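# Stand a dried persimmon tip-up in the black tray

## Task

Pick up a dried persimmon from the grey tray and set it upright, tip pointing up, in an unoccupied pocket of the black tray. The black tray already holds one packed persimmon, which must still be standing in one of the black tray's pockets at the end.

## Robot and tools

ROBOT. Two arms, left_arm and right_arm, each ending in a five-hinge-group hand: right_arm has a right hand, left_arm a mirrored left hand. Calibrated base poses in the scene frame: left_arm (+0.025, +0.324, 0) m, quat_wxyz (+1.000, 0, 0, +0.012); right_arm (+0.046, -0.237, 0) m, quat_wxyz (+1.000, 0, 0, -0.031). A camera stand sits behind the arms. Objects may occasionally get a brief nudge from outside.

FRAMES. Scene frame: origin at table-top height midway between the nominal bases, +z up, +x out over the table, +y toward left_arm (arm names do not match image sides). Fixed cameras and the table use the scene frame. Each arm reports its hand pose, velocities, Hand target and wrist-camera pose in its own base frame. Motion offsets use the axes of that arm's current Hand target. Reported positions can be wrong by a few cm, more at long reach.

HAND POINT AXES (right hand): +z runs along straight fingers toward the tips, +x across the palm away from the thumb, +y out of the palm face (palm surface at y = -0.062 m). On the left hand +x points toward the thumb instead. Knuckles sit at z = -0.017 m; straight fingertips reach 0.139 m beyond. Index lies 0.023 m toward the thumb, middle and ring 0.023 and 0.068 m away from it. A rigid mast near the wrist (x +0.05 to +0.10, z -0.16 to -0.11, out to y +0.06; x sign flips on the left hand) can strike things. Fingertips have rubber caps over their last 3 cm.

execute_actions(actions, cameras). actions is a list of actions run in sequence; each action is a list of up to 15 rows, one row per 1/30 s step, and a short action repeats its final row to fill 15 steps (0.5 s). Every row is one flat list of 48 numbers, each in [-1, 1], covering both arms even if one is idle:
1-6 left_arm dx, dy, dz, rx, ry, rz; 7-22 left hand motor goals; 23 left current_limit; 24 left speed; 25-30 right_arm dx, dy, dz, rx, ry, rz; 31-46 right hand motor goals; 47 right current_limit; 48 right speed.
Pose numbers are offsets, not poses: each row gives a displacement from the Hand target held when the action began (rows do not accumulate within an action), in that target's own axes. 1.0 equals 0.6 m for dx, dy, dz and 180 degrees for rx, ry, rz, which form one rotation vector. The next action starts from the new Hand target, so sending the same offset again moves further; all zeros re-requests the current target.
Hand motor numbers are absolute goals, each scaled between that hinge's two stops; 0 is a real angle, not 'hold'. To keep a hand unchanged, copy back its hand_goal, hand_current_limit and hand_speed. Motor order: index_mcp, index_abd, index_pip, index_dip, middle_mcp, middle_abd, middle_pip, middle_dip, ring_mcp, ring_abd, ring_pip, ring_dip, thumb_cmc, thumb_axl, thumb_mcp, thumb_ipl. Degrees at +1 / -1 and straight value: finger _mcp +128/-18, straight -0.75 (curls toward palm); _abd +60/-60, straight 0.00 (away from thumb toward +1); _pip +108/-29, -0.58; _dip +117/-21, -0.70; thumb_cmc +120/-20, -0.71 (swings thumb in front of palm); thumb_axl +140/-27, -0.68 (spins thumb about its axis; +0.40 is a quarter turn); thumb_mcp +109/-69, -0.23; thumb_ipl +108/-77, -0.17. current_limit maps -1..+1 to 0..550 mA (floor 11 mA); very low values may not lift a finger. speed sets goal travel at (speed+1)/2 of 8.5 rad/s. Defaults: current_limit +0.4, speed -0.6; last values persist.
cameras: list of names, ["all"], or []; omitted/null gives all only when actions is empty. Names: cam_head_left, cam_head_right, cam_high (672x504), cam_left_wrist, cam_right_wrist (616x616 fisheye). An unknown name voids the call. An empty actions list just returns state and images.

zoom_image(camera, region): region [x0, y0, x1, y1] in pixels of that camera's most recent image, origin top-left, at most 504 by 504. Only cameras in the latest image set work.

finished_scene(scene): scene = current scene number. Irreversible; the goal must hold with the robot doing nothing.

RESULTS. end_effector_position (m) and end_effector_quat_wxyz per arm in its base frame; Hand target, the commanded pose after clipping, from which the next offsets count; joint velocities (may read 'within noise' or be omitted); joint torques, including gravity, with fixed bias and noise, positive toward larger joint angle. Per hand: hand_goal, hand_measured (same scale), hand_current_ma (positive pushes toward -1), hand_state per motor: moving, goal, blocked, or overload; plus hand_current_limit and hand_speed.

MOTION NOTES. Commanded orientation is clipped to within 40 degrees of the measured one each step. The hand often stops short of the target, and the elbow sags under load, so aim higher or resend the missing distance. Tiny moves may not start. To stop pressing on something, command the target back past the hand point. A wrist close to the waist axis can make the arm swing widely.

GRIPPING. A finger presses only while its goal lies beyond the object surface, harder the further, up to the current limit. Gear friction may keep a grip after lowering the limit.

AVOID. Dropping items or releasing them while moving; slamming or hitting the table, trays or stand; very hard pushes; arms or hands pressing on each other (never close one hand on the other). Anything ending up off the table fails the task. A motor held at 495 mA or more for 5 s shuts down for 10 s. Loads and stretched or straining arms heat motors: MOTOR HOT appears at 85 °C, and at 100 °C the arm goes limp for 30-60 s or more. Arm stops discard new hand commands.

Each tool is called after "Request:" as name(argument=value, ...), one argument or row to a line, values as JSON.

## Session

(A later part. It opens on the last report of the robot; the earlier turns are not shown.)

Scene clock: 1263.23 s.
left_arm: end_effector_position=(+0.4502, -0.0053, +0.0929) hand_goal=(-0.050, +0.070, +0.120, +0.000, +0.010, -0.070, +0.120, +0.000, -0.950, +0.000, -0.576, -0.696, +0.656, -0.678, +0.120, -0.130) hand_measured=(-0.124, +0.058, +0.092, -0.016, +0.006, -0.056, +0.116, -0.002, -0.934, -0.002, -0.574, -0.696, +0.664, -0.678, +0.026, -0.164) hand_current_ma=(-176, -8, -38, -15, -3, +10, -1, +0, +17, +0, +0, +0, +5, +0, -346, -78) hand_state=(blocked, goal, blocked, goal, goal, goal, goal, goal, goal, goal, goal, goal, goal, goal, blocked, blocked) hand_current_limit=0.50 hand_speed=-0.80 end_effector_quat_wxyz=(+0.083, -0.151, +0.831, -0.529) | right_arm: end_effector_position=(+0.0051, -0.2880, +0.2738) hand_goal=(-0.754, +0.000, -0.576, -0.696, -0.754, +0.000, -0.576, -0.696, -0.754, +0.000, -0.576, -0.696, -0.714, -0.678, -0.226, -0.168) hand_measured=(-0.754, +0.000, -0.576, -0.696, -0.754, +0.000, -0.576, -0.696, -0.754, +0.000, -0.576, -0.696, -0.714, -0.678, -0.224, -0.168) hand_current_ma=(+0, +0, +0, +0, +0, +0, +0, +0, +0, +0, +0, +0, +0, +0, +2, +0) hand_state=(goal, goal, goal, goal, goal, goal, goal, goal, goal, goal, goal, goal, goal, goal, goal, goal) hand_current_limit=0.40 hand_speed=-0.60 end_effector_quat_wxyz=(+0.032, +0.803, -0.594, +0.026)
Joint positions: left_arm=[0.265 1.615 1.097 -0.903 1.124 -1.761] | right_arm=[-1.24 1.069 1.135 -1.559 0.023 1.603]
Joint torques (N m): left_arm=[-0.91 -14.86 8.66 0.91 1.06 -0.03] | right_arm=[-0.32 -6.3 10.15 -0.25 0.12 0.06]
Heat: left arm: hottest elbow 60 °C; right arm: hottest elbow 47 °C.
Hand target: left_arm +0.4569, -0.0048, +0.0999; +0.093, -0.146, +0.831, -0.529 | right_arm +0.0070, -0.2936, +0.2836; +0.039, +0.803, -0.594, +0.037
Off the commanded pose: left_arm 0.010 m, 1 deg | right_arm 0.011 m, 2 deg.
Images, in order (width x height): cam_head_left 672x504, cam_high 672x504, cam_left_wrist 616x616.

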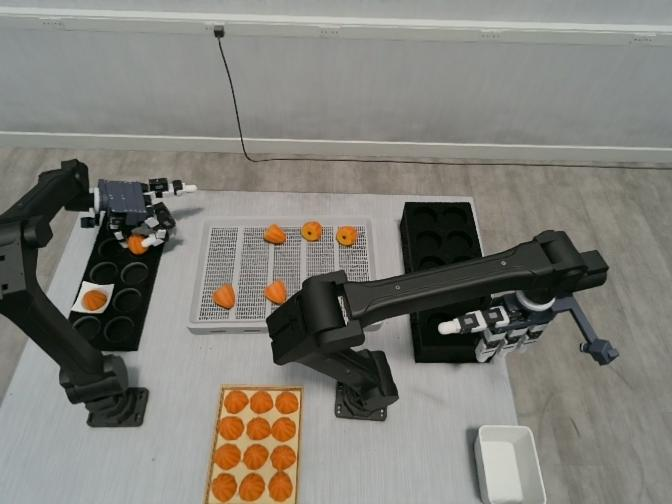

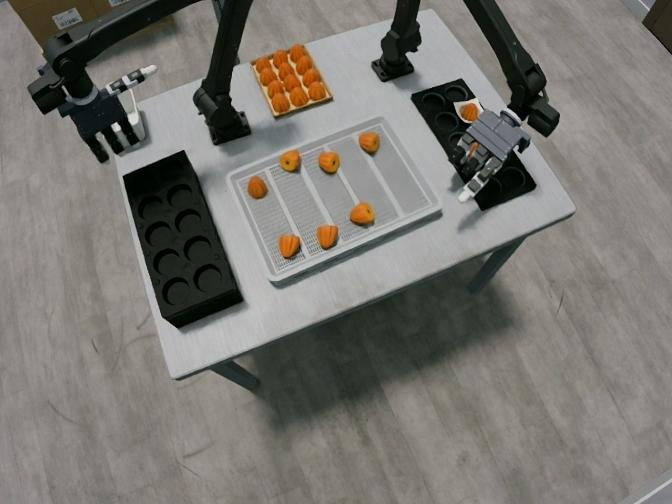

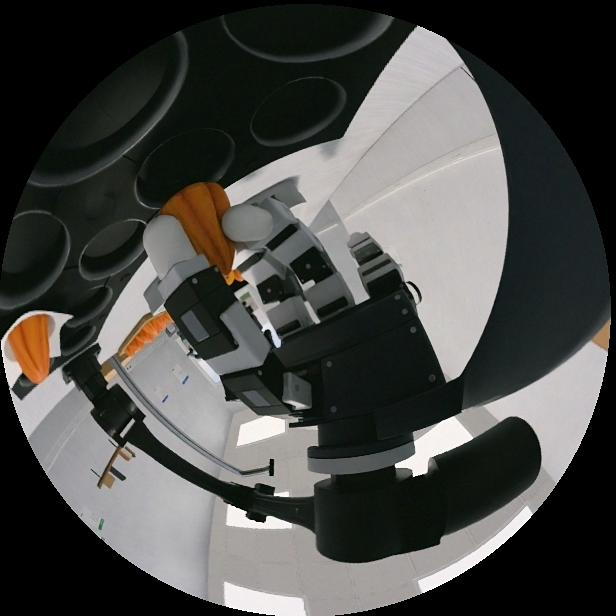

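Request:
execute_actions(
  actions=[
    [[-0.011,0.0334,0.0185,0,0,0,-0.05,0.07,0.12,0,0.01,-0.07,0.12,0,-0.95,0,-0.576,-0.696,0.657,-0.678,0.12,-0.13,0.5,-0.8,0,0,0,0,0,0,-0.754,0,-0.576,-0.696,-0.754,0,-0.576,-0.696,-0.754,0,-0.576,-0.696,-0.714,-0.678,-0.226,-0.168,0.4,-0.6]],
  ],
  cameras=["cam_left_wrist","cam_head_left","cam_high"],
)

Request:
zoom_image(
  camera="cam_head_left",
  region=[80, 180, 200, 300],
)

Request:
zoom_image(
  camera="cam_left_wrist",
  region=[0, 0, 400, 400],
)

Scene clock: 1282.90 s.
left_arm: end_effector_position=(+0.4587, -0.0030, +0.0738) hand_goal=(-0.050, +0.070, +0.120, +0.000, +0.010, -0.070, +0.120, +0.000, -0.950, +0.000, -0.576, -0.696, +0.656, -0.678, +0.120, -0.130) hand_measured=(-0.124, +0.058, +0.092, -0.016, +0.006, -0.056, +0.116, -0.002, -0.934, -0.002, -0.574, -0.696, +0.664, -0.678, +0.026, -0.164) hand_current_ma=(-176, -8, -38, -15, -3, +10, -1, +0, +17, +0, +0, +0, +5, +0, -346, -78) hand_state=(blocked, goal, blocked, goal, goal, goal, goal, goal, goal, goal, goal, goal, goal, goal, blocked, blocked) hand_current_limit=0.50 hand_speed=-0.80 end_effector_quat_wxyz=(+0.089, -0.148, +0.831, -0.528) | right_arm: end_effector_position=(+0.0051, -0.2880, +0.2738) hand_goal=(-0.754, +0.000, -0.576, -0.696, -0.754, +0.000, -0.576, -0.696, -0.754, +0.000, -0.576, -0.696, -0.714, -0.678, -0.226, -0.168) hand_measured=(-0.754, +0.000, -0.576, -0.696, -0.754, +0.000, -0.576, -0.696, -0.754, +0.000, -0.576, -0.696, -0.714, -0.678, -0.224, -0.168) hand_current_ma=(+0, +0, +0, +0, +0, +0, +0, +0, +0, +0, +0, +0, +0, +0, +2, +0) hand_state=(goal, goal, goal, goal, goal, goal, goal, goal, goal, goal, goal, goal, goal, goal, goal, goal) hand_current_limit=0.40 hand_speed=-0.60 end_effector_quat_wxyz=(+0.032, +0.803, -0.594, +0.026)
Joint positions: left_arm=[0.265 1.655 1.09 -0.841 1.124 -1.762] | right_arm=[-1.24 1.069 1.135 -1.559 0.023 1.603]
Joint torques (N m): left_arm=[-1.14 -14.33 8.18 0.88 1.04 -0.04] | right_arm=[-0.38 -6.36 10.17 -0.27 0.12 0.06]
Heat: left arm: hottest elbow 54 °C; right arm: hottest elbow 47 °C.
Hand target: left_arm +0.4636, -0.0040, +0.0771; +0.093, -0.146, +0.831, -0.529 | right_arm +0.0070, -0.2936, +0.2836; +0.039, +0.803, -0.594, +0.037
Off the commanded pose: left_arm 0.006 m, 1 deg | right_arm 0.011 m, 2 deg.
Images, in order (width x height): cam_head_left 672x504, cam_high 672x504, cam_left_wrist 616x616.

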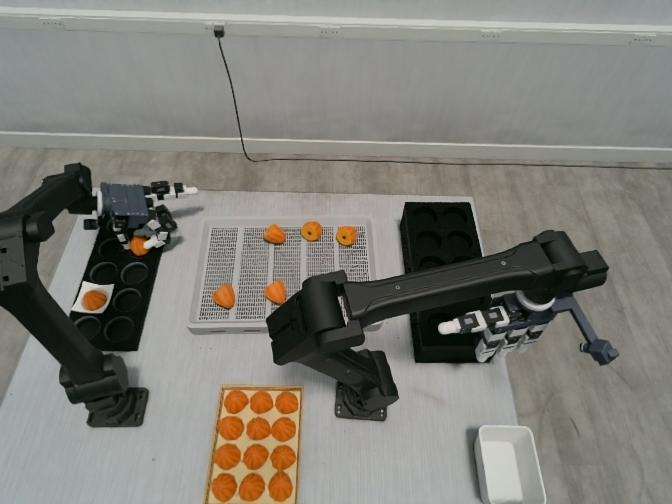

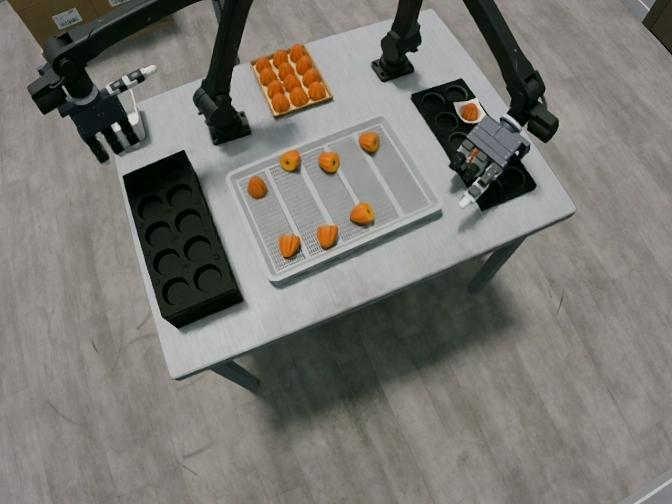

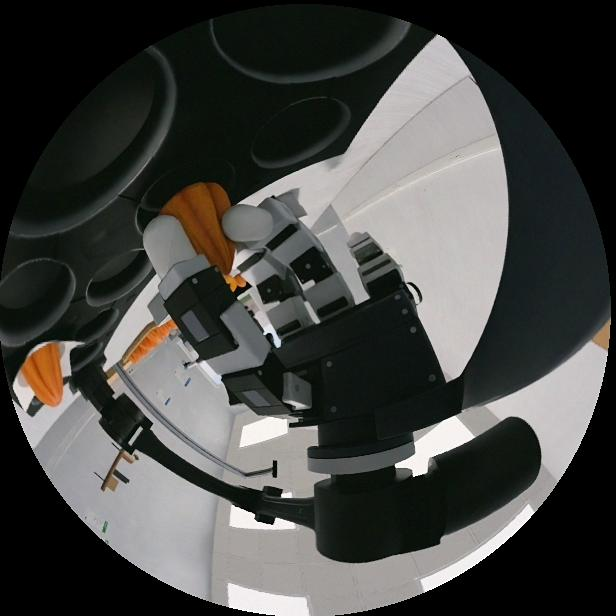

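Scaled by 4.200 from the camera's 672x504 image, which has a finer 960x720 frame.

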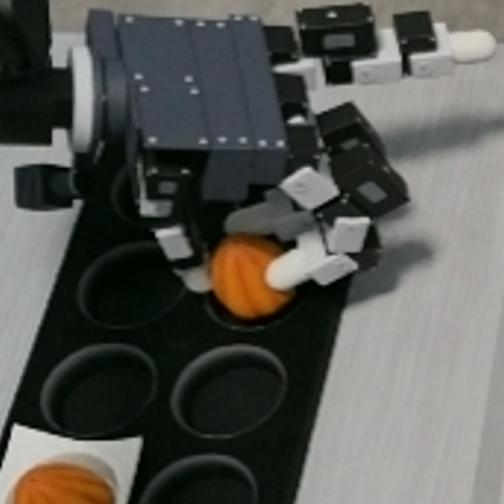

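Scaled by 1.260 from the camera's 616x616 image, which has a finer 880x880 frame.

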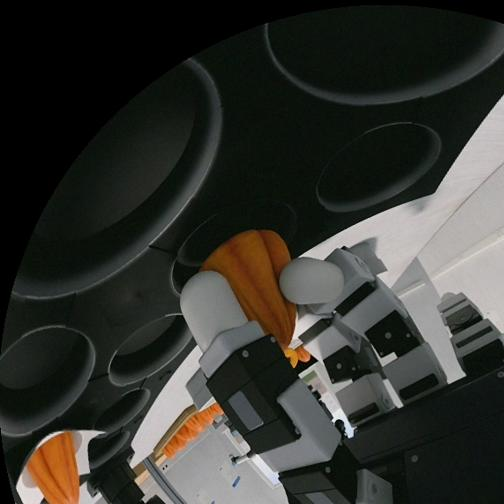

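Request:
execute_actions(
  actions=[
    [[0,0.0106,0.0049,0,0,0,-0.05,0.07,0.12,0,0.01,-0.07,0.12,0,-0.95,0,-0.576,-0.696,0.657,-0.678,0.12,-0.13,0.5,-0.8,0,0,0,0,0,0,-0.754,0,-0.576,-0.696,-0.754,0,-0.576,-0.696,-0.754,0,-0.576,-0.696,-0.714,-0.678,-0.226,-0.168,0.4,-0.6]],
  ],
  cameras=["cam_left_wrist","cam_head_left"],
)

Request:
zoom_image(
  camera="cam_head_left",
  region=[110, 210, 180, 280],
)

Request:
zoom_image(
  camera="cam_left_wrist",
  region=[100, 100, 300, 300],
)

Scene clock: 1292.20 s.
left_arm: end_effector_position=(+0.4600, -0.0027, +0.0697) hand_goal=(-0.050, +0.070, +0.120, +0.000, +0.010, -0.070, +0.120, +0.000, -0.950, +0.000, -0.576, -0.696, +0.656, -0.678, +0.120, -0.130) hand_measured=(-0.124, +0.058, +0.092, -0.016, +0.006, -0.056, +0.116, -0.002, -0.934, -0.002, -0.574, -0.696, +0.664, -0.678, +0.026, -0.164) hand_current_ma=(-176, -8, -38, -15, -3, +10, -1, +0, +17, +0, +0, +0, +5, +0, -346, -78) hand_state=(blocked, goal, blocked, goal, goal, goal, goal, goal, goal, goal, goal, goal, goal, goal, blocked, blocked) hand_current_limit=0.50 hand_speed=-0.80 end_effector_quat_wxyz=(+0.092, -0.146, +0.831, -0.528) | right_arm: end_effector_position=(+0.0051, -0.2880, +0.2738) hand_goal=(-0.754, +0.000, -0.576, -0.696, -0.754, +0.000, -0.576, -0.696, -0.754, +0.000, -0.576, -0.696, -0.714, -0.678, -0.226, -0.168) hand_measured=(-0.754, +0.000, -0.576, -0.696, -0.754, +0.000, -0.576, -0.696, -0.754, +0.000, -0.576, -0.696, -0.714, -0.678, -0.224, -0.168) hand_current_ma=(+0, +0, +0, +0, +0, +0, +0, +0, +0, +0, +0, +0, +0, +0, +2, +0) hand_state=(goal, goal, goal, goal, goal, goal, goal, goal, goal, goal, goal, goal, goal, goal, goal, goal) hand_current_limit=0.40 hand_speed=-0.60 end_effector_quat_wxyz=(+0.032, +0.803, -0.594, +0.026)
Joint positions: left_arm=[0.265 1.661 1.084 -0.823 1.124 -1.763] | right_arm=[-1.24 1.069 1.135 -1.559 0.023 1.603]
Joint torques (N m): left_arm=[-1.14 -14.27 7.98 0.87 1.03 -0.05] | right_arm=[-0.26 -6.53 10.15 -0.27 0.13 0.05]
Heat: left arm: hottest elbow 52 °C; right arm: hottest elbow 47 °C.
Hand target: left_arm +0.4637, -0.0040, +0.0701; +0.093, -0.146, +0.831, -0.529 | right_arm +0.0070, -0.2936, +0.2836; +0.039, +0.803, -0.594, +0.037
Off the commanded pose: left_arm 0.004 m, 0 deg | right_arm 0.011 m, 2 deg.
Images, in order (width x height): cam_head_left 672x504, cam_left_wrist 616x616.

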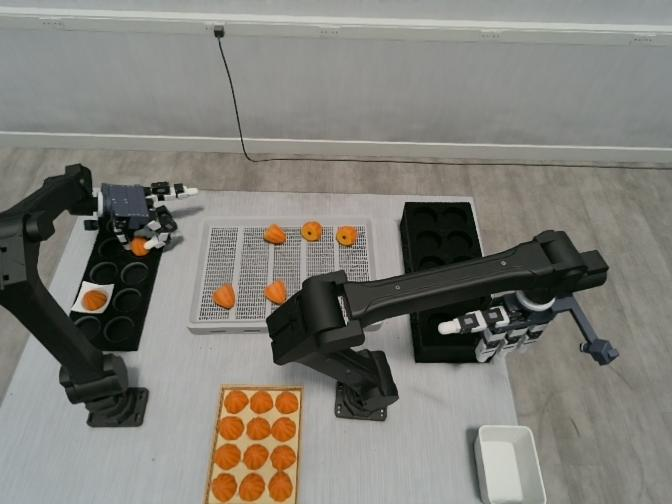

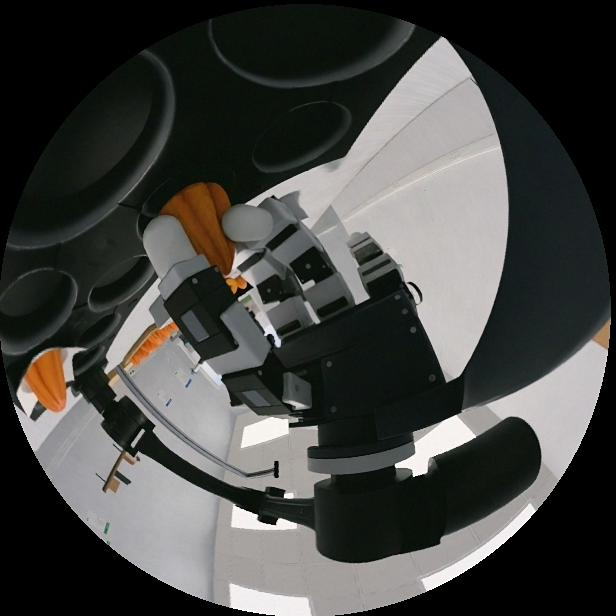

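Scaled by 7.200 from the camera's 672x504 image, which has a finer 960x720 frame.

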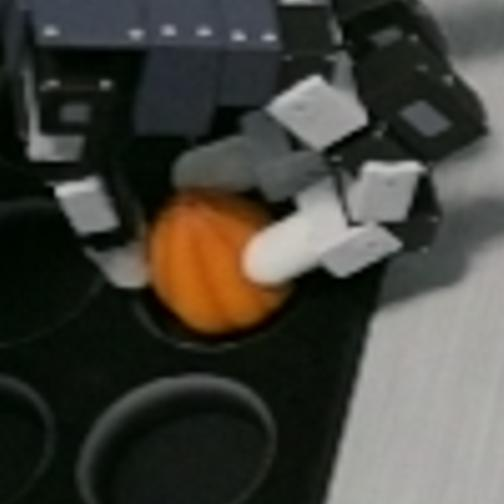

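Scaled by 2.520 from the camera's 616x616 image, which has a finer 880x880 frame.

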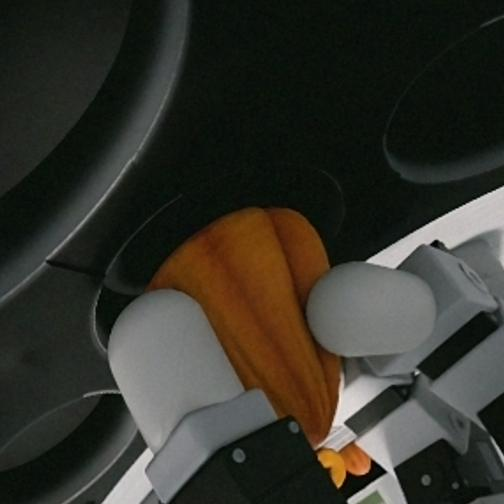

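Request:
execute_actions(
  actions=[
    [[0,0.0106,0.0049,0,0,0,-0.05,0.07,0.12,0,0.01,-0.07,0.12,0,-0.95,0,-0.576,-0.696,0.657,-0.678,0.12,-0.13,0.5,-0.8,0,0,0,0,0,0,-0.754,0,-0.576,-0.696,-0.754,0,-0.576,-0.696,-0.754,0,-0.576,-0.696,-0.714,-0.678,-0.226,-0.168,0.4,-0.6]],
  ],
  cameras=["cam_left_wrist","cam_head_left"],
)

Request:
zoom_image(
  camera="cam_head_left",
  region=[110, 210, 180, 280],
)

Request:
zoom_image(
  camera="cam_left_wrist",
  region=[100, 100, 300, 300],
)

Scene clock: 1301.43 s.
left_arm: end_effector_position=(+0.4597, -0.0028, +0.0622) hand_goal=(-0.050, +0.070, +0.120, +0.000, +0.010, -0.070, +0.120, +0.000, -0.950, +0.000, -0.576, -0.696, +0.656, -0.678, +0.120, -0.130) hand_measured=(-0.124, +0.058, +0.092, -0.016, +0.006, -0.056, +0.116, -0.002, -0.934, -0.002, -0.574, -0.696, +0.664, -0.678, +0.026, -0.164) hand_current_ma=(-176, -8, -38, -15, -3, +10, -1, +0, +17, +0, +0, +0, +5, +0, -346, -78) hand_state=(blocked, goal, blocked, goal, goal, goal, goal, goal, goal, goal, goal, goal, goal, goal, blocked, blocked) hand_current_limit=0.50 hand_speed=-0.80 end_effector_quat_wxyz=(+0.091, -0.147, +0.831, -0.528) | right_arm: end_effector_position=(+0.0051, -0.2880, +0.2738) hand_goal=(-0.754, +0.000, -0.576, -0.696, -0.754, +0.000, -0.576, -0.696, -0.754, +0.000, -0.576, -0.696, -0.714, -0.678, -0.226, -0.168) hand_measured=(-0.754, +0.000, -0.576, -0.696, -0.754, +0.000, -0.576, -0.696, -0.754, +0.000, -0.576, -0.696, -0.714, -0.678, -0.224, -0.168) hand_current_ma=(+0, +0, +0, +0, +0, +0, +0, +0, +0, +0, +0, +0, +0, +0, +2, +0) hand_state=(goal, goal, goal, goal, goal, goal, goal, goal, goal, goal, goal, goal, goal, goal, goal, goal) hand_current_limit=0.40 hand_speed=-0.60 end_effector_quat_wxyz=(+0.032, +0.803, -0.594, +0.026)
Joint positions: left_arm=[0.265 1.672 1.076 -0.804 1.124 -1.763] | right_arm=[-1.24 1.069 1.135 -1.559 0.023 1.603]
Joint torques (N m): left_arm=[-1.26 -14.21 7.98 0.96 1.04 -0.04] | right_arm=[-0.56 -6.36 10.18 -0.23 0.14 0.06]
Heat: left arm: hottest elbow 51 °C; right arm: hottest elbow 47 °C.
Hand target: left_arm +0.4636, -0.0040, +0.0631; +0.093, -0.146, +0.831, -0.529 | right_arm +0.0070, -0.2936, +0.2836; +0.039, +0.803, -0.594, +0.037
Off the commanded pose: left_arm 0.004 m, 0 deg | right_arm 0.011 m, 2 deg.
Images, in order (width x height): cam_head_left 672x504, cam_left_wrist 616x616.

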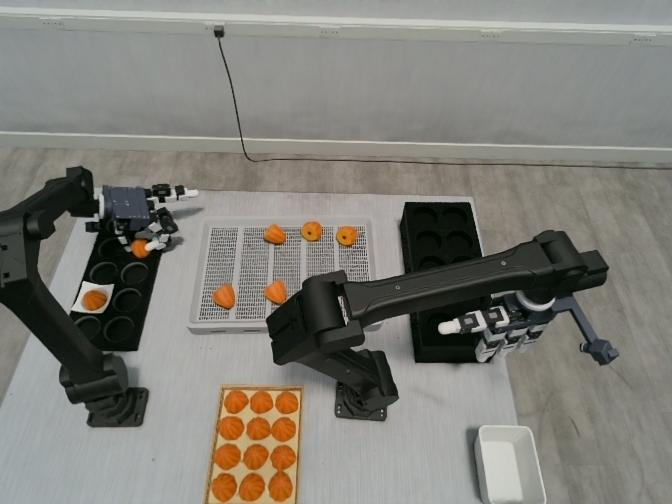

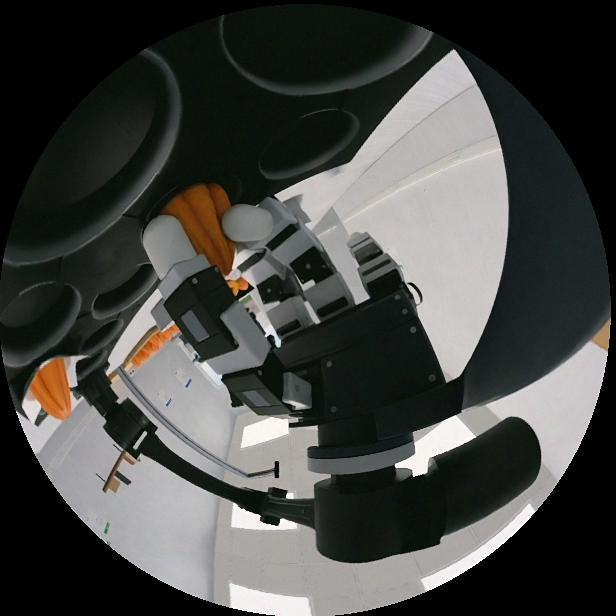

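Scaled by 7.200 from the camera's 672x504 image, which has a finer 960x720 frame.

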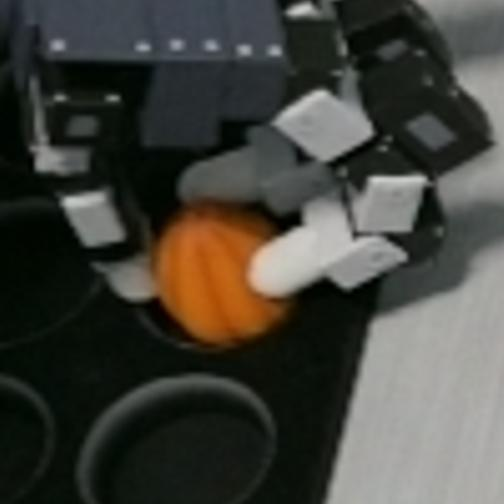

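Scaled by 2.520 from the camera's 616x616 image, which has a finer 880x880 frame.

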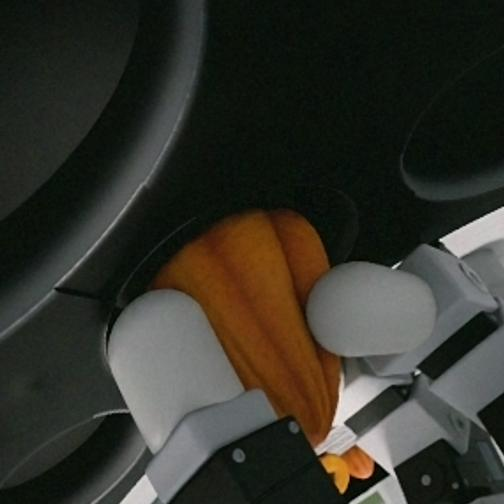

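Request:
execute_actions(
  actions=[
    [[0,0.0106,0.0049,0,0,0,-0.05,0.07,0.12,0,0.01,-0.07,0.12,0,-0.95,0,-0.576,-0.696,0.657,-0.678,0.12,-0.13,0.5,-0.8,0,0,0,0,0,0,-0.754,0,-0.576,-0.696,-0.754,0,-0.576,-0.696,-0.754,0,-0.576,-0.696,-0.714,-0.678,-0.226,-0.168,0.4,-0.6]],
  ],
  cameras=["cam_left_wrist","cam_head_left"],
)

Request:
zoom_image(
  camera="cam_head_left",
  region=[110, 210, 180, 280],
)

Request:
zoom_image(
  camera="cam_left_wrist",
  region=[100, 100, 300, 300],
)

Scene clock: 1312.37 s.
left_arm: end_effector_position=(+0.4612, -0.0026, +0.0590) hand_goal=(-0.050, +0.070, +0.120, +0.000, +0.010, -0.070, +0.120, +0.000, -0.950, +0.000, -0.576, -0.696, +0.656, -0.678, +0.120, -0.130) hand_measured=(-0.124, +0.058, +0.092, -0.016, +0.006, -0.058, +0.120, -0.002, -0.934, -0.002, -0.574, -0.696, +0.664, -0.678, +0.026, -0.164) hand_current_ma=(-176, -8, -38, -15, -2, +9, +0, +0, +17, +0, +0, +0, +6, +0, -344, -78) hand_state=(blocked, goal, blocked, goal, goal, goal, goal, goal, goal, goal, goal, goal, goal, goal, blocked, blocked) hand_current_limit=0.50 hand_speed=-0.80 end_effector_quat_wxyz=(+0.093, -0.146, +0.831, -0.529) | right_arm: end_effector_position=(+0.0051, -0.2880, +0.2738) hand_goal=(-0.754, +0.000, -0.576, -0.696, -0.754, +0.000, -0.576, -0.696, -0.754, +0.000, -0.576, -0.696, -0.714, -0.678, -0.226, -0.168) hand_measured=(-0.754, +0.000, -0.576, -0.696, -0.754, +0.000, -0.576, -0.696, -0.754, +0.000, -0.576, -0.696, -0.714, -0.678, -0.224, -0.168) hand_current_ma=(+0, +0, +0, +0, +0, +0, +0, +0, +0, +0, +0, +0, +0, +0, +2, +0) hand_state=(goal, goal, goal, goal, goal, goal, goal, goal, goal, goal, goal, goal, goal, goal, goal, goal) hand_current_limit=0.40 hand_speed=-0.60 end_effector_quat_wxyz=(+0.032, +0.803, -0.594, +0.026)
Joint positions: left_arm=[0.265 1.677 1.072 -0.787 1.126 -1.766] | right_arm=[-1.24 1.069 1.135 -1.559 0.023 1.603]
Joint torques (N m): left_arm=[-0.97 -14.15 7.5 1.07 0.98 0.01] | right_arm=[-0.38 -6.36 10.18 -0.24 0.13 0.05]
Heat: left arm: hottest elbow 51 °C; right arm: hottest elbow 47 °C.
Hand target: left_arm +0.4636, -0.0039, +0.0562; +0.093, -0.146, +0.831, -0.529 | right_arm +0.0070, -0.2936, +0.2836; +0.039, +0.803, -0.594, +0.037
Off the commanded pose: left_arm 0.004 m, 0 deg | right_arm 0.011 m, 2 deg.
Images, in order (width x height): cam_head_left 672x504, cam_left_wrist 616x616.

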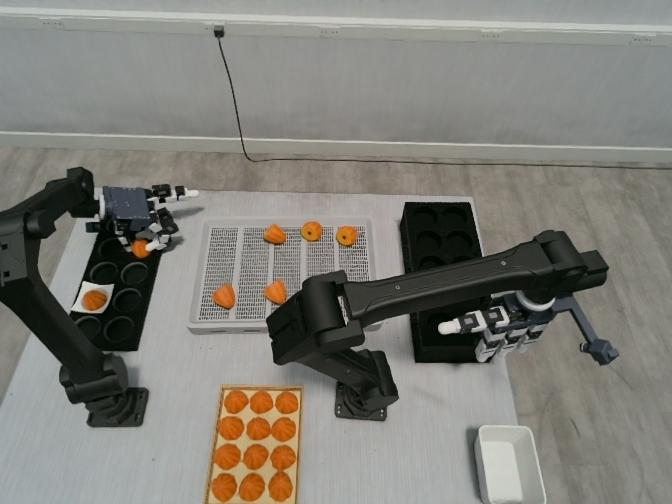

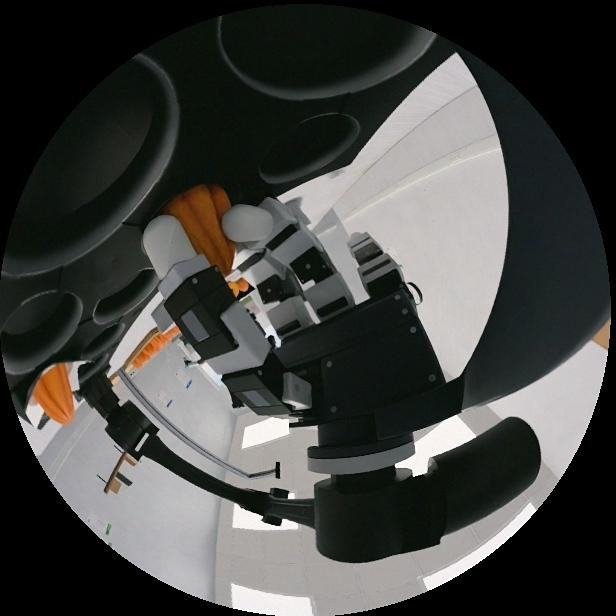

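Scaled by 7.200 from the camera's 672x504 image, which has a finer 960x720 frame.

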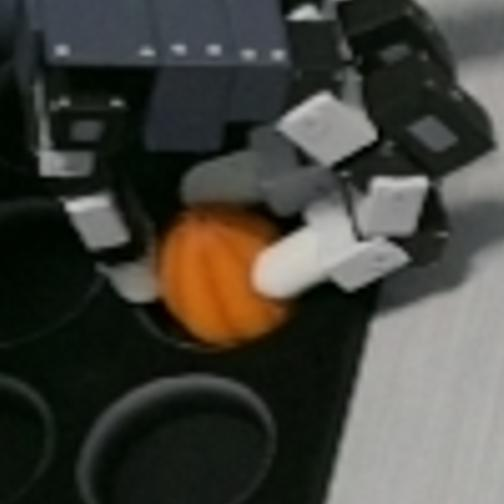

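Scaled by 2.520 from the camera's 616x616 image, which has a finer 880x880 frame.

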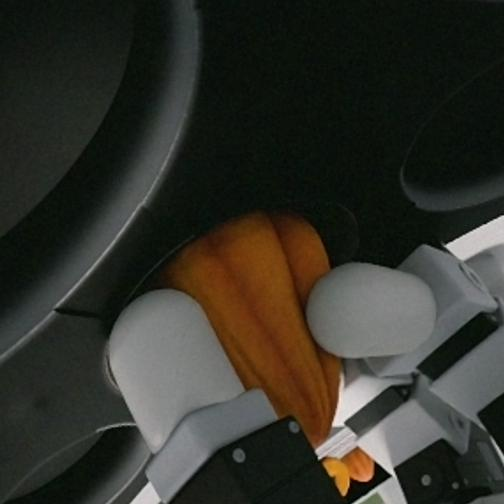

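Request:
execute_actions(
  actions=[
    [[0,0,0,0,0,0,-0.12,0.07,0.11,-0.01,-0.02,-0.07,0.12,0,-0.95,0,-0.576,-0.696,0.657,-0.678,0.04,-0.15,0.5,-0.85,0,0,0,0,0,0,-0.754,0,-0.576,-0.696,-0.754,0,-0.576,-0.696,-0.754,0,-0.576,-0.696,-0.714,-0.678,-0.226,-0.168,0.4,-0.6]],
    [[0,0,0,0,0,0,-0.16,0.07,0.1,-0.02,-0.1,-0.07,0.12,0,-0.95,0,-0.576,-0.696,0.657,-0.678,0.0,-0.16,0.5,-0.85,0,0,0,0,0,0,-0.754,0,-0.576,-0.696,-0.754,0,-0.576,-0.696,-0.754,0,-0.576,-0.696,-0.714,-0.678,-0.226,-0.168,0.4,-0.6]],
  ],
  cameras=["cam_left_wrist","cam_head_left"],
)

Request:
zoom_image(
  camera="cam_head_left",
  region=[110, 210, 180, 280],
)

Request:
zoom_image(
  camera="cam_left_wrist",
  region=[100, 100, 300, 300],
)

Scene clock: 1329.70 s.
left_arm: end_effector_position=(+0.4613, -0.0028, +0.0590) hand_goal=(-0.160, +0.070, +0.100, -0.020, -0.100, -0.070, +0.120, +0.000, -0.950, +0.000, -0.576, -0.696, +0.656, -0.678, +0.000, -0.160) hand_measured=(-0.160, +0.064, +0.096, -0.018, -0.092, -0.064, +0.120, +0.000, -0.934, -0.002, -0.574, -0.696, +0.664, -0.678, +0.012, -0.160) hand_current_ma=(+0, -3, -2, +1, +5, +2, +0, +0, +17, +0, +0, +0, +5, +0, +15, +0) hand_state=(goal, goal, goal, goal, goal, goal, goal, goal, goal, goal, goal, goal, goal, goal, goal, goal) hand_current_limit=0.50 hand_speed=-0.85 end_effector_quat_wxyz=(+0.094, -0.146, +0.831, -0.529) | right_arm: end_effector_position=(+0.0051, -0.2880, +0.2738) hand_goal=(-0.754, +0.000, -0.576, -0.696, -0.754, +0.000, -0.576, -0.696, -0.754, +0.000, -0.576, -0.696, -0.714, -0.678, -0.226, -0.168) hand_measured=(-0.754, +0.000, -0.576, -0.696, -0.754, +0.000, -0.576, -0.696, -0.754, +0.000, -0.576, -0.696, -0.714, -0.678, -0.224, -0.168) hand_current_ma=(+0, +0, +0, +0, +0, +0, +0, +0, +0, +0, +0, +0, +0, +0, +2, +0) hand_state=(goal, goal, goal, goal, goal, goal, goal, goal, goal, goal, goal, goal, goal, goal, goal, goal) hand_current_limit=0.40 hand_speed=-0.60 end_effector_quat_wxyz=(+0.032, +0.803, -0.594, +0.026)
Joint positions: left_arm=[0.264 1.677 1.072 -0.786 1.126 -1.767] | right_arm=[-1.24 1.069 1.135 -1.559 0.023 1.603]
Joint torques (N m): left_arm=[-1.03 -13.92 7.56 0.96 0.96 -0.02] | right_arm=[-0.44 -6.3 10.11 -0.27 0.12 0.06]
Heat: left arm: hottest elbow 50 °C; right arm: hottest elbow 48 °C.
Hand target: left_arm +0.4636, -0.0039, +0.0561; +0.093, -0.146, +0.831, -0.529 | right_arm +0.0070, -0.2936, +0.2836; +0.039, +0.803, -0.594, +0.037
Off the commanded pose: left_arm 0.004 m, 0 deg | right_arm 0.011 m, 2 deg.
Images, in order (width x height): cam_head_left 672x504, cam_left_wrist 616x616.

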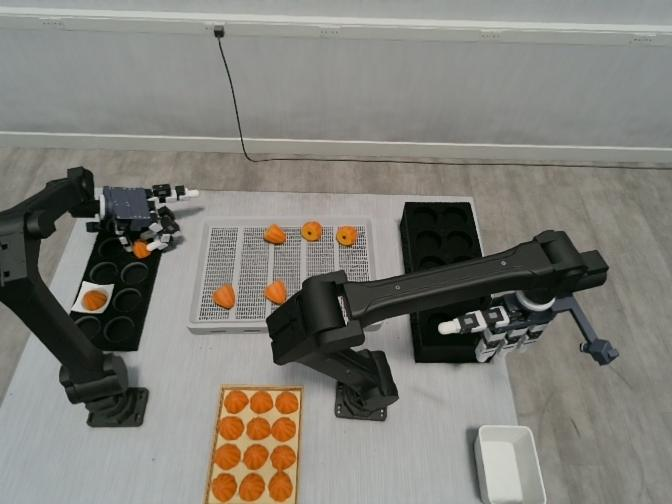

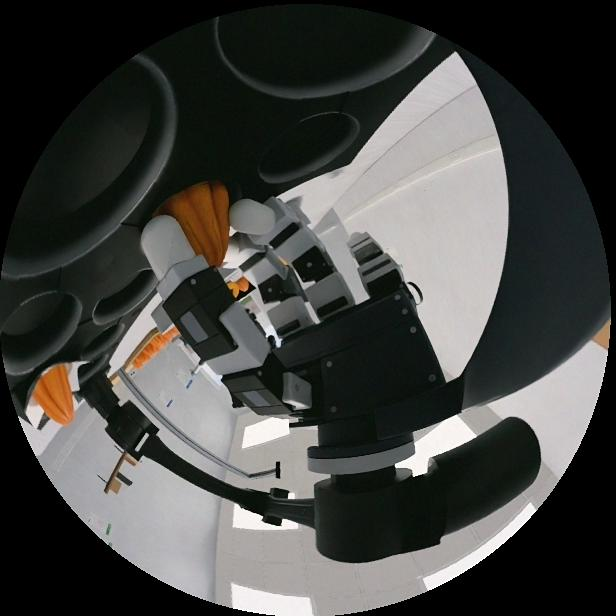

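Scaled by 7.200 from the camera's 672x504 image, which has a finer 960x720 frame.

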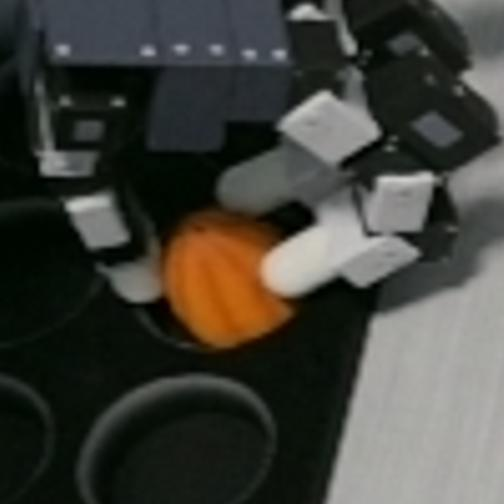

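Scaled by 2.520 from the camera's 616x616 image, which has a finer 880x880 frame.

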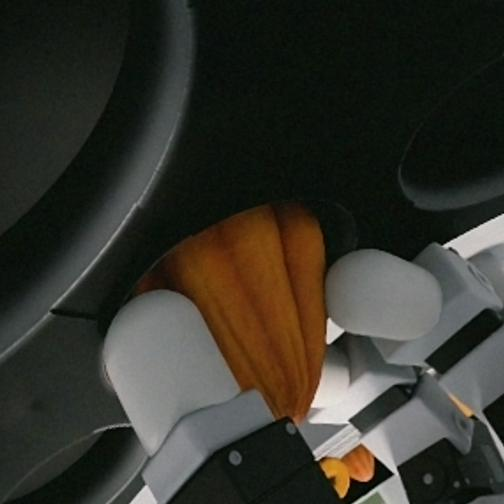

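Request:
execute_actions(
  actions=[
    [[0,0,0,0,0,0,-0.28,0.07,0.1,-0.04,-0.28,-0.07,0.1,-0.04,-0.95,0,-0.576,-0.696,0.657,-0.678,0.01,-0.168,0.3,-0.7,0,0,0,0,0,0,-0.754,0,-0.576,-0.696,-0.754,0,-0.576,-0.696,-0.754,0,-0.576,-0.696,-0.714,-0.678,-0.226,-0.168,0.4,-0.6]],
    [[0,-0.0227,-0.0106,0,0,0,-0.4,0.07,0.12,-0.04,-0.4,-0.07,0.12,-0.04,-0.95,0,-0.576,-0.696,0.657,-0.678,0.0,-0.168,0.3,-0.6,0,0,0,0,0,0,-0.754,0,-0.576,-0.696,-0.754,0,-0.576,-0.696,-0.754,0,-0.576,-0.696,-0.714,-0.678,-0.226,-0.168,0.4,-0.6]],
    [[0,-0.03,-0.014,0,0,0,-0.4,0.07,0.12,-0.04,-0.4,-0.07,0.12,-0.04,-0.95,0,-0.576,-0.696,0.657,-0.678,-0.06,-0.168,0.3,-0.6,0,0,0,0,0,0,-0.754,0,-0.576,-0.696,-0.754,0,-0.576,-0.696,-0.754,0,-0.576,-0.696,-0.714,-0.678,-0.226,-0.168,0.4,-0.6]],
  ],
  cameras=["cam_left_wrist","cam_head_left"],
)

Request:
zoom_image(
  camera="cam_head_left",
  region=[110, 210, 180, 280],
)

Request:
zoom_image(
  camera="cam_left_wrist",
  region=[100, 100, 300, 300],
)

Scene clock: 1347.67 s.
left_arm: end_effector_position=(+0.4485, -0.0062, +0.0729) hand_goal=(-0.400, +0.070, +0.120, -0.040, -0.400, -0.070, +0.120, -0.040, -0.950, +0.000, -0.576, -0.696, +0.656, -0.678, -0.060, -0.168) hand_measured=(-0.388, +0.068, +0.122, -0.038, -0.388, -0.068, +0.122, -0.038, -0.934, -0.002, -0.574, -0.696, +0.658, -0.678, -0.056, -0.166) hand_current_ma=(+13, -1, +1, +1, +10, +1, +1, +1, +17, +0, +0, +0, +1, +0, +3, +1) hand_state=(goal, goal, goal, goal, goal, goal, goal, goal, goal, goal, goal, goal, goal, goal, goal, goal) hand_current_limit=0.30 hand_speed=-0.60 end_effector_quat_wxyz=(+0.078, -0.157, +0.830, -0.530) | right_arm: end_effector_position=(+0.0051, -0.2880, +0.2738) hand_goal=(-0.754, +0.000, -0.576, -0.696, -0.754, +0.000, -0.576, -0.696, -0.754, +0.000, -0.576, -0.696, -0.714, -0.678, -0.226, -0.168) hand_measured=(-0.754, +0.000, -0.576, -0.696, -0.754, +0.000, -0.576, -0.696, -0.754, +0.000, -0.576, -0.696, -0.714, -0.678, -0.224, -0.168) hand_current_ma=(+0, +0, +0, +0, +0, +0, +0, +0, +0, +0, +0, +0, +0, +0, +2, +0) hand_state=(goal, goal, goal, goal, goal, goal, goal, goal, goal, goal, goal, goal, goal, goal, goal, goal) hand_current_limit=0.40 hand_speed=-0.60 end_effector_quat_wxyz=(+0.032, +0.803, -0.594, +0.026)
Joint positions: left_arm=[0.265 1.645 1.072 -0.854 1.126 -1.771] | right_arm=[-1.24 1.069 1.135 -1.559 0.023 1.603]
Joint torques (N m): left_arm=[-1.03 -15.44 10.76 -0.02 1 0.01] | right_arm=[-0.26 -6.59 10.15 -0.27 0.12 0.06]
Heat: left arm: hottest elbow 49 °C; right arm: hottest elbow 48 °C.
Hand target: left_arm +0.4636, -0.0041, +0.0910; +0.093, -0.146, +0.831, -0.529 | right_arm +0.0070, -0.2936, +0.2836; +0.039, +0.803, -0.594, +0.037
Off the commanded pose: left_arm 0.024 m, 2 deg | right_arm 0.011 m, 2 deg.
Images, in order (width x height): cam_head_left 672x504, cam_left_wrist 616x616.

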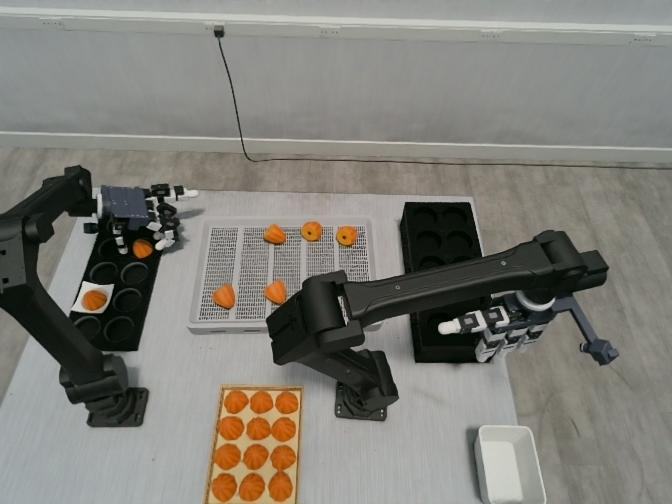

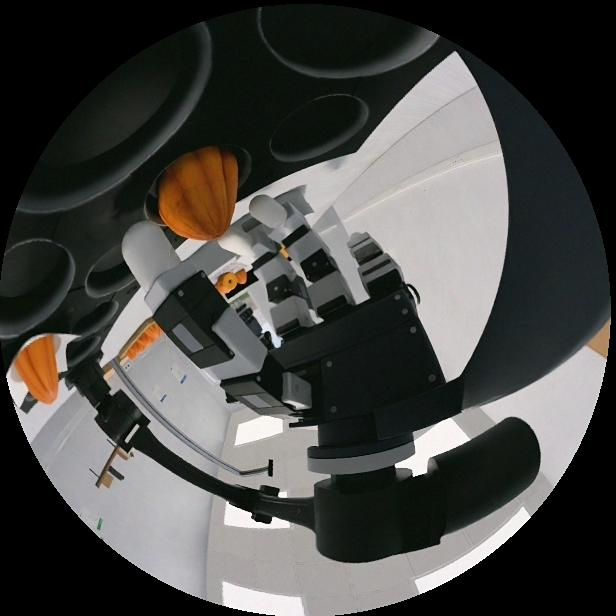

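Scaled by 7.200 from the camera's 672x504 image, which has a finer 960x720 frame.

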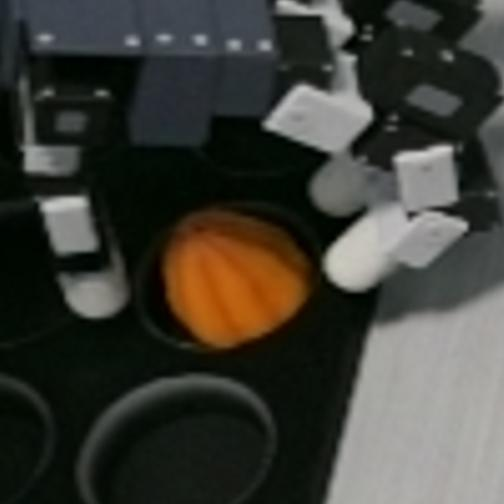

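Scaled by 2.520 from the camera's 616x616 image, which has a finer 880x880 frame.

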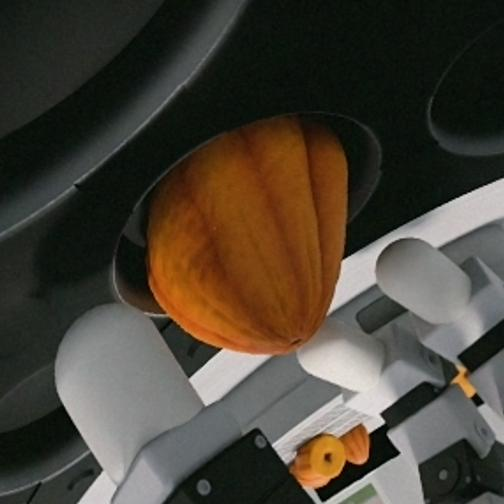

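Request:
execute_actions(
  actions=[
    [[0,-0.0906,-0.0423,0,0,0,-0.4,0.07,0.12,-0.04,-0.4,-0.07,0.12,-0.04,-0.95,0,-0.576,-0.696,0.657,-0.678,-0.06,-0.168,0.3,-0.6,0,0,0,0,0,0,-0.754,0,-0.576,-0.696,-0.754,0,-0.576,-0.696,-0.754,0,-0.576,-0.696,-0.714,-0.678,-0.226,-0.168,0.4,-0.6]],
    [[0,-0.0906,-0.0423,0,0,0,-0.4,0.07,0.12,-0.04,-0.4,-0.07,0.12,-0.04,-0.95,0,-0.576,-0.696,0.657,-0.678,-0.06,-0.168,0.3,-0.6,0,0,0,0,0,0,-0.754,0,-0.576,-0.696,-0.754,0,-0.576,-0.696,-0.754,0,-0.576,-0.696,-0.714,-0.678,-0.226,-0.168,0.4,-0.6]],
  ],
  cameras=["all"],
)

Request:
zoom_image(
  camera="cam_high",
  region=[410, 60, 550, 200],
)

Request:
zoom_image(
  camera="cam_left_wrist",
  region=[0, 0, 400, 400],
)

Scene clock: 1361.80 s.
left_arm: end_effector_position=(+0.4500, -0.0060, +0.1956) hand_goal=(-0.400, +0.070, +0.120, -0.040, -0.400, -0.070, +0.120, -0.040, -0.950, +0.000, -0.576, -0.696, +0.656, -0.678, -0.060, -0.168) hand_measured=(-0.388, +0.068, +0.122, -0.038, -0.390, -0.068, +0.122, -0.038, -0.934, -0.002, -0.574, -0.696, +0.658, -0.678, -0.056, -0.166) hand_current_ma=(+11, -1, +1, +1, +9, +1, +1, +1, +17, +0, +0, +0, +1, +0, +3, +1) hand_state=(goal, goal, goal, goal, goal, goal, goal, goal, goal, goal, goal, goal, goal, goal, goal, goal) hand_current_limit=0.30 hand_speed=-0.60 end_effector_quat_wxyz=(+0.079, -0.160, +0.829, -0.530) | right_arm: end_effector_position=(+0.0051, -0.2880, +0.2738) hand_goal=(-0.754, +0.000, -0.576, -0.696, -0.754, +0.000, -0.576, -0.696, -0.754, +0.000, -0.576, -0.696, -0.714, -0.678, -0.226, -0.168) hand_measured=(-0.754, +0.000, -0.576, -0.696, -0.754, +0.000, -0.576, -0.696, -0.754, +0.000, -0.576, -0.696, -0.714, -0.678, -0.224, -0.168) hand_current_ma=(+0, +0, +0, +0, +0, +0, +0, +0, +0, +0, +0, +0, +0, +0, +2, +0) hand_state=(goal, goal, goal, goal, goal, goal, goal, goal, goal, goal, goal, goal, goal, goal, goal, goal) hand_current_limit=0.40 hand_speed=-0.60 end_effector_quat_wxyz=(+0.032, +0.803, -0.594, +0.026)
Joint positions: left_arm=[0.265 1.515 1.266 -1.166 1.126 -1.787] | right_arm=[-1.24 1.069 1.135 -1.559 0.023 1.603]
Joint torques (N m): left_arm=[-1.03 -13.04 12.52 0.09 1.02 0.13] | right_arm=[-0.56 -6.36 10.18 -0.24 0.13 0.07]
Heat: left arm: hottest elbow 50 °C; right arm: hottest elbow 48 °C.
Hand target: left_arm +0.4637, -0.0041, +0.2110; +0.093, -0.146, +0.831, -0.529 | right_arm +0.0070, -0.2936, +0.2836; +0.039, +0.803, -0.594, +0.037
Off the commanded pose: left_arm 0.021 m, 2 deg | right_arm 0.011 m, 2 deg.

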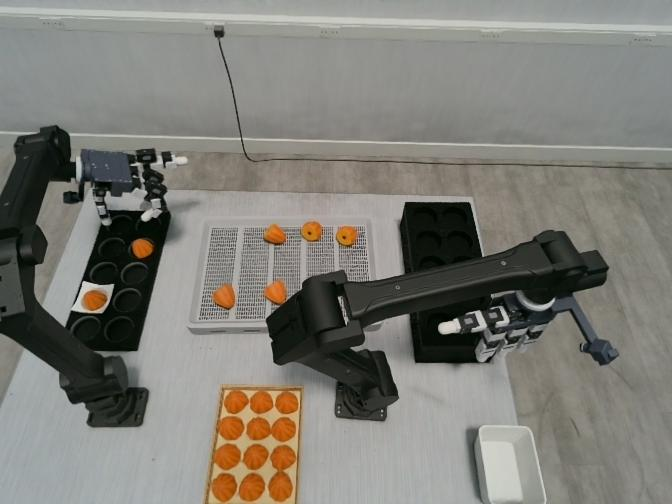

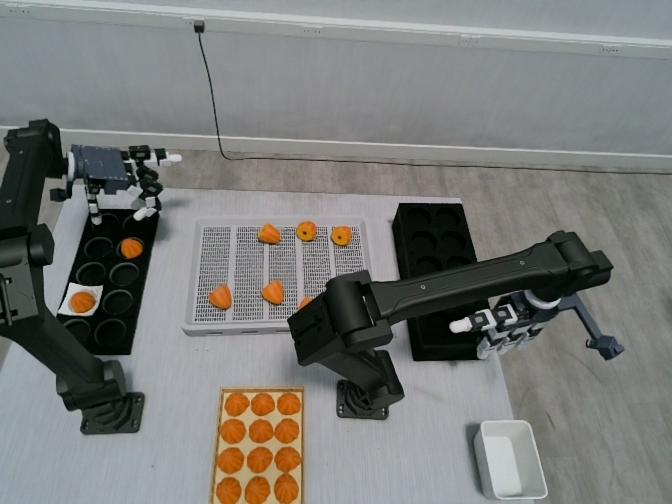

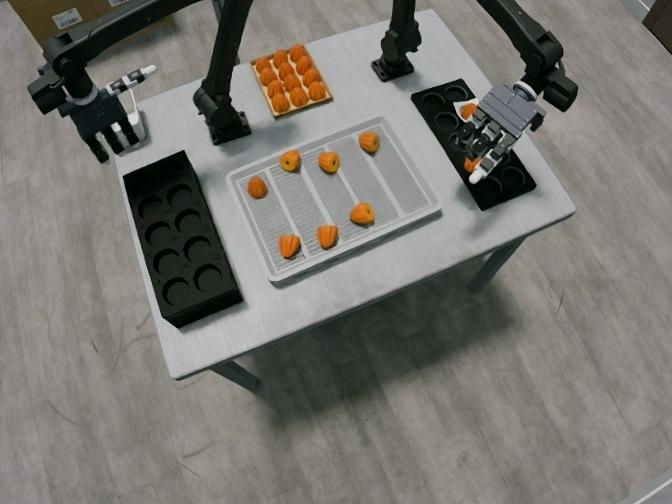

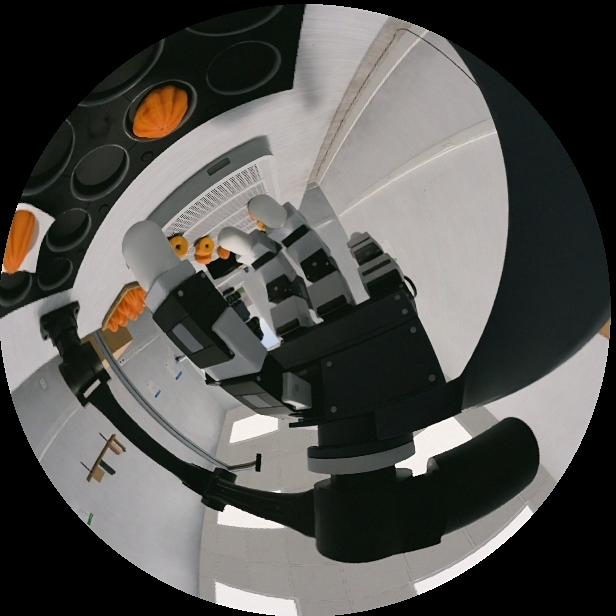

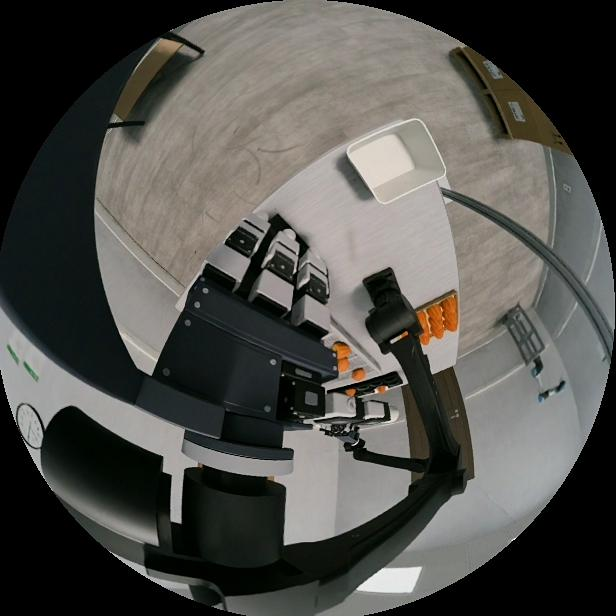

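Scaled by 3.600 from the camera's 672x504 image, which has a finer 960x720 frame.

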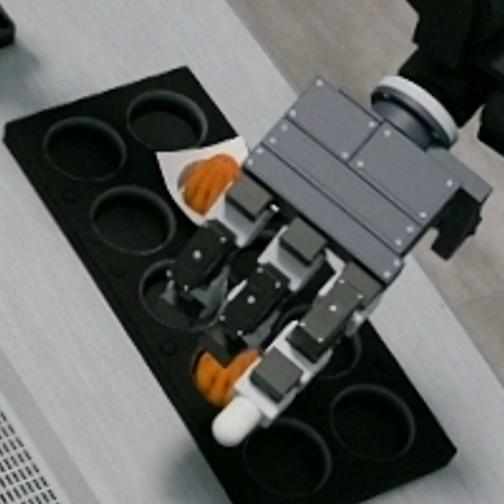

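Scaled by 1.260 from the camera's 616x616 image, which has a finer 880x880 frame.

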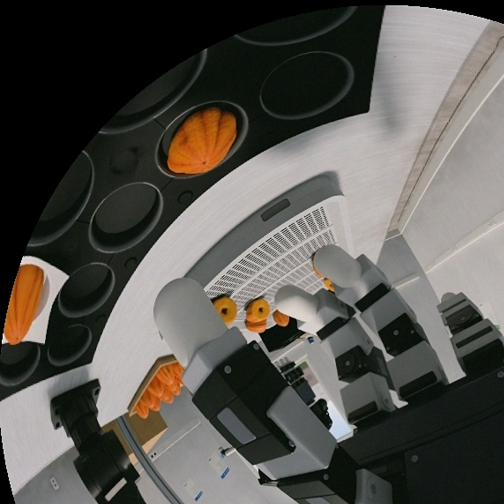

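Request:
finished_scene(
  scene=1,
)

The scene is finished: the task was done.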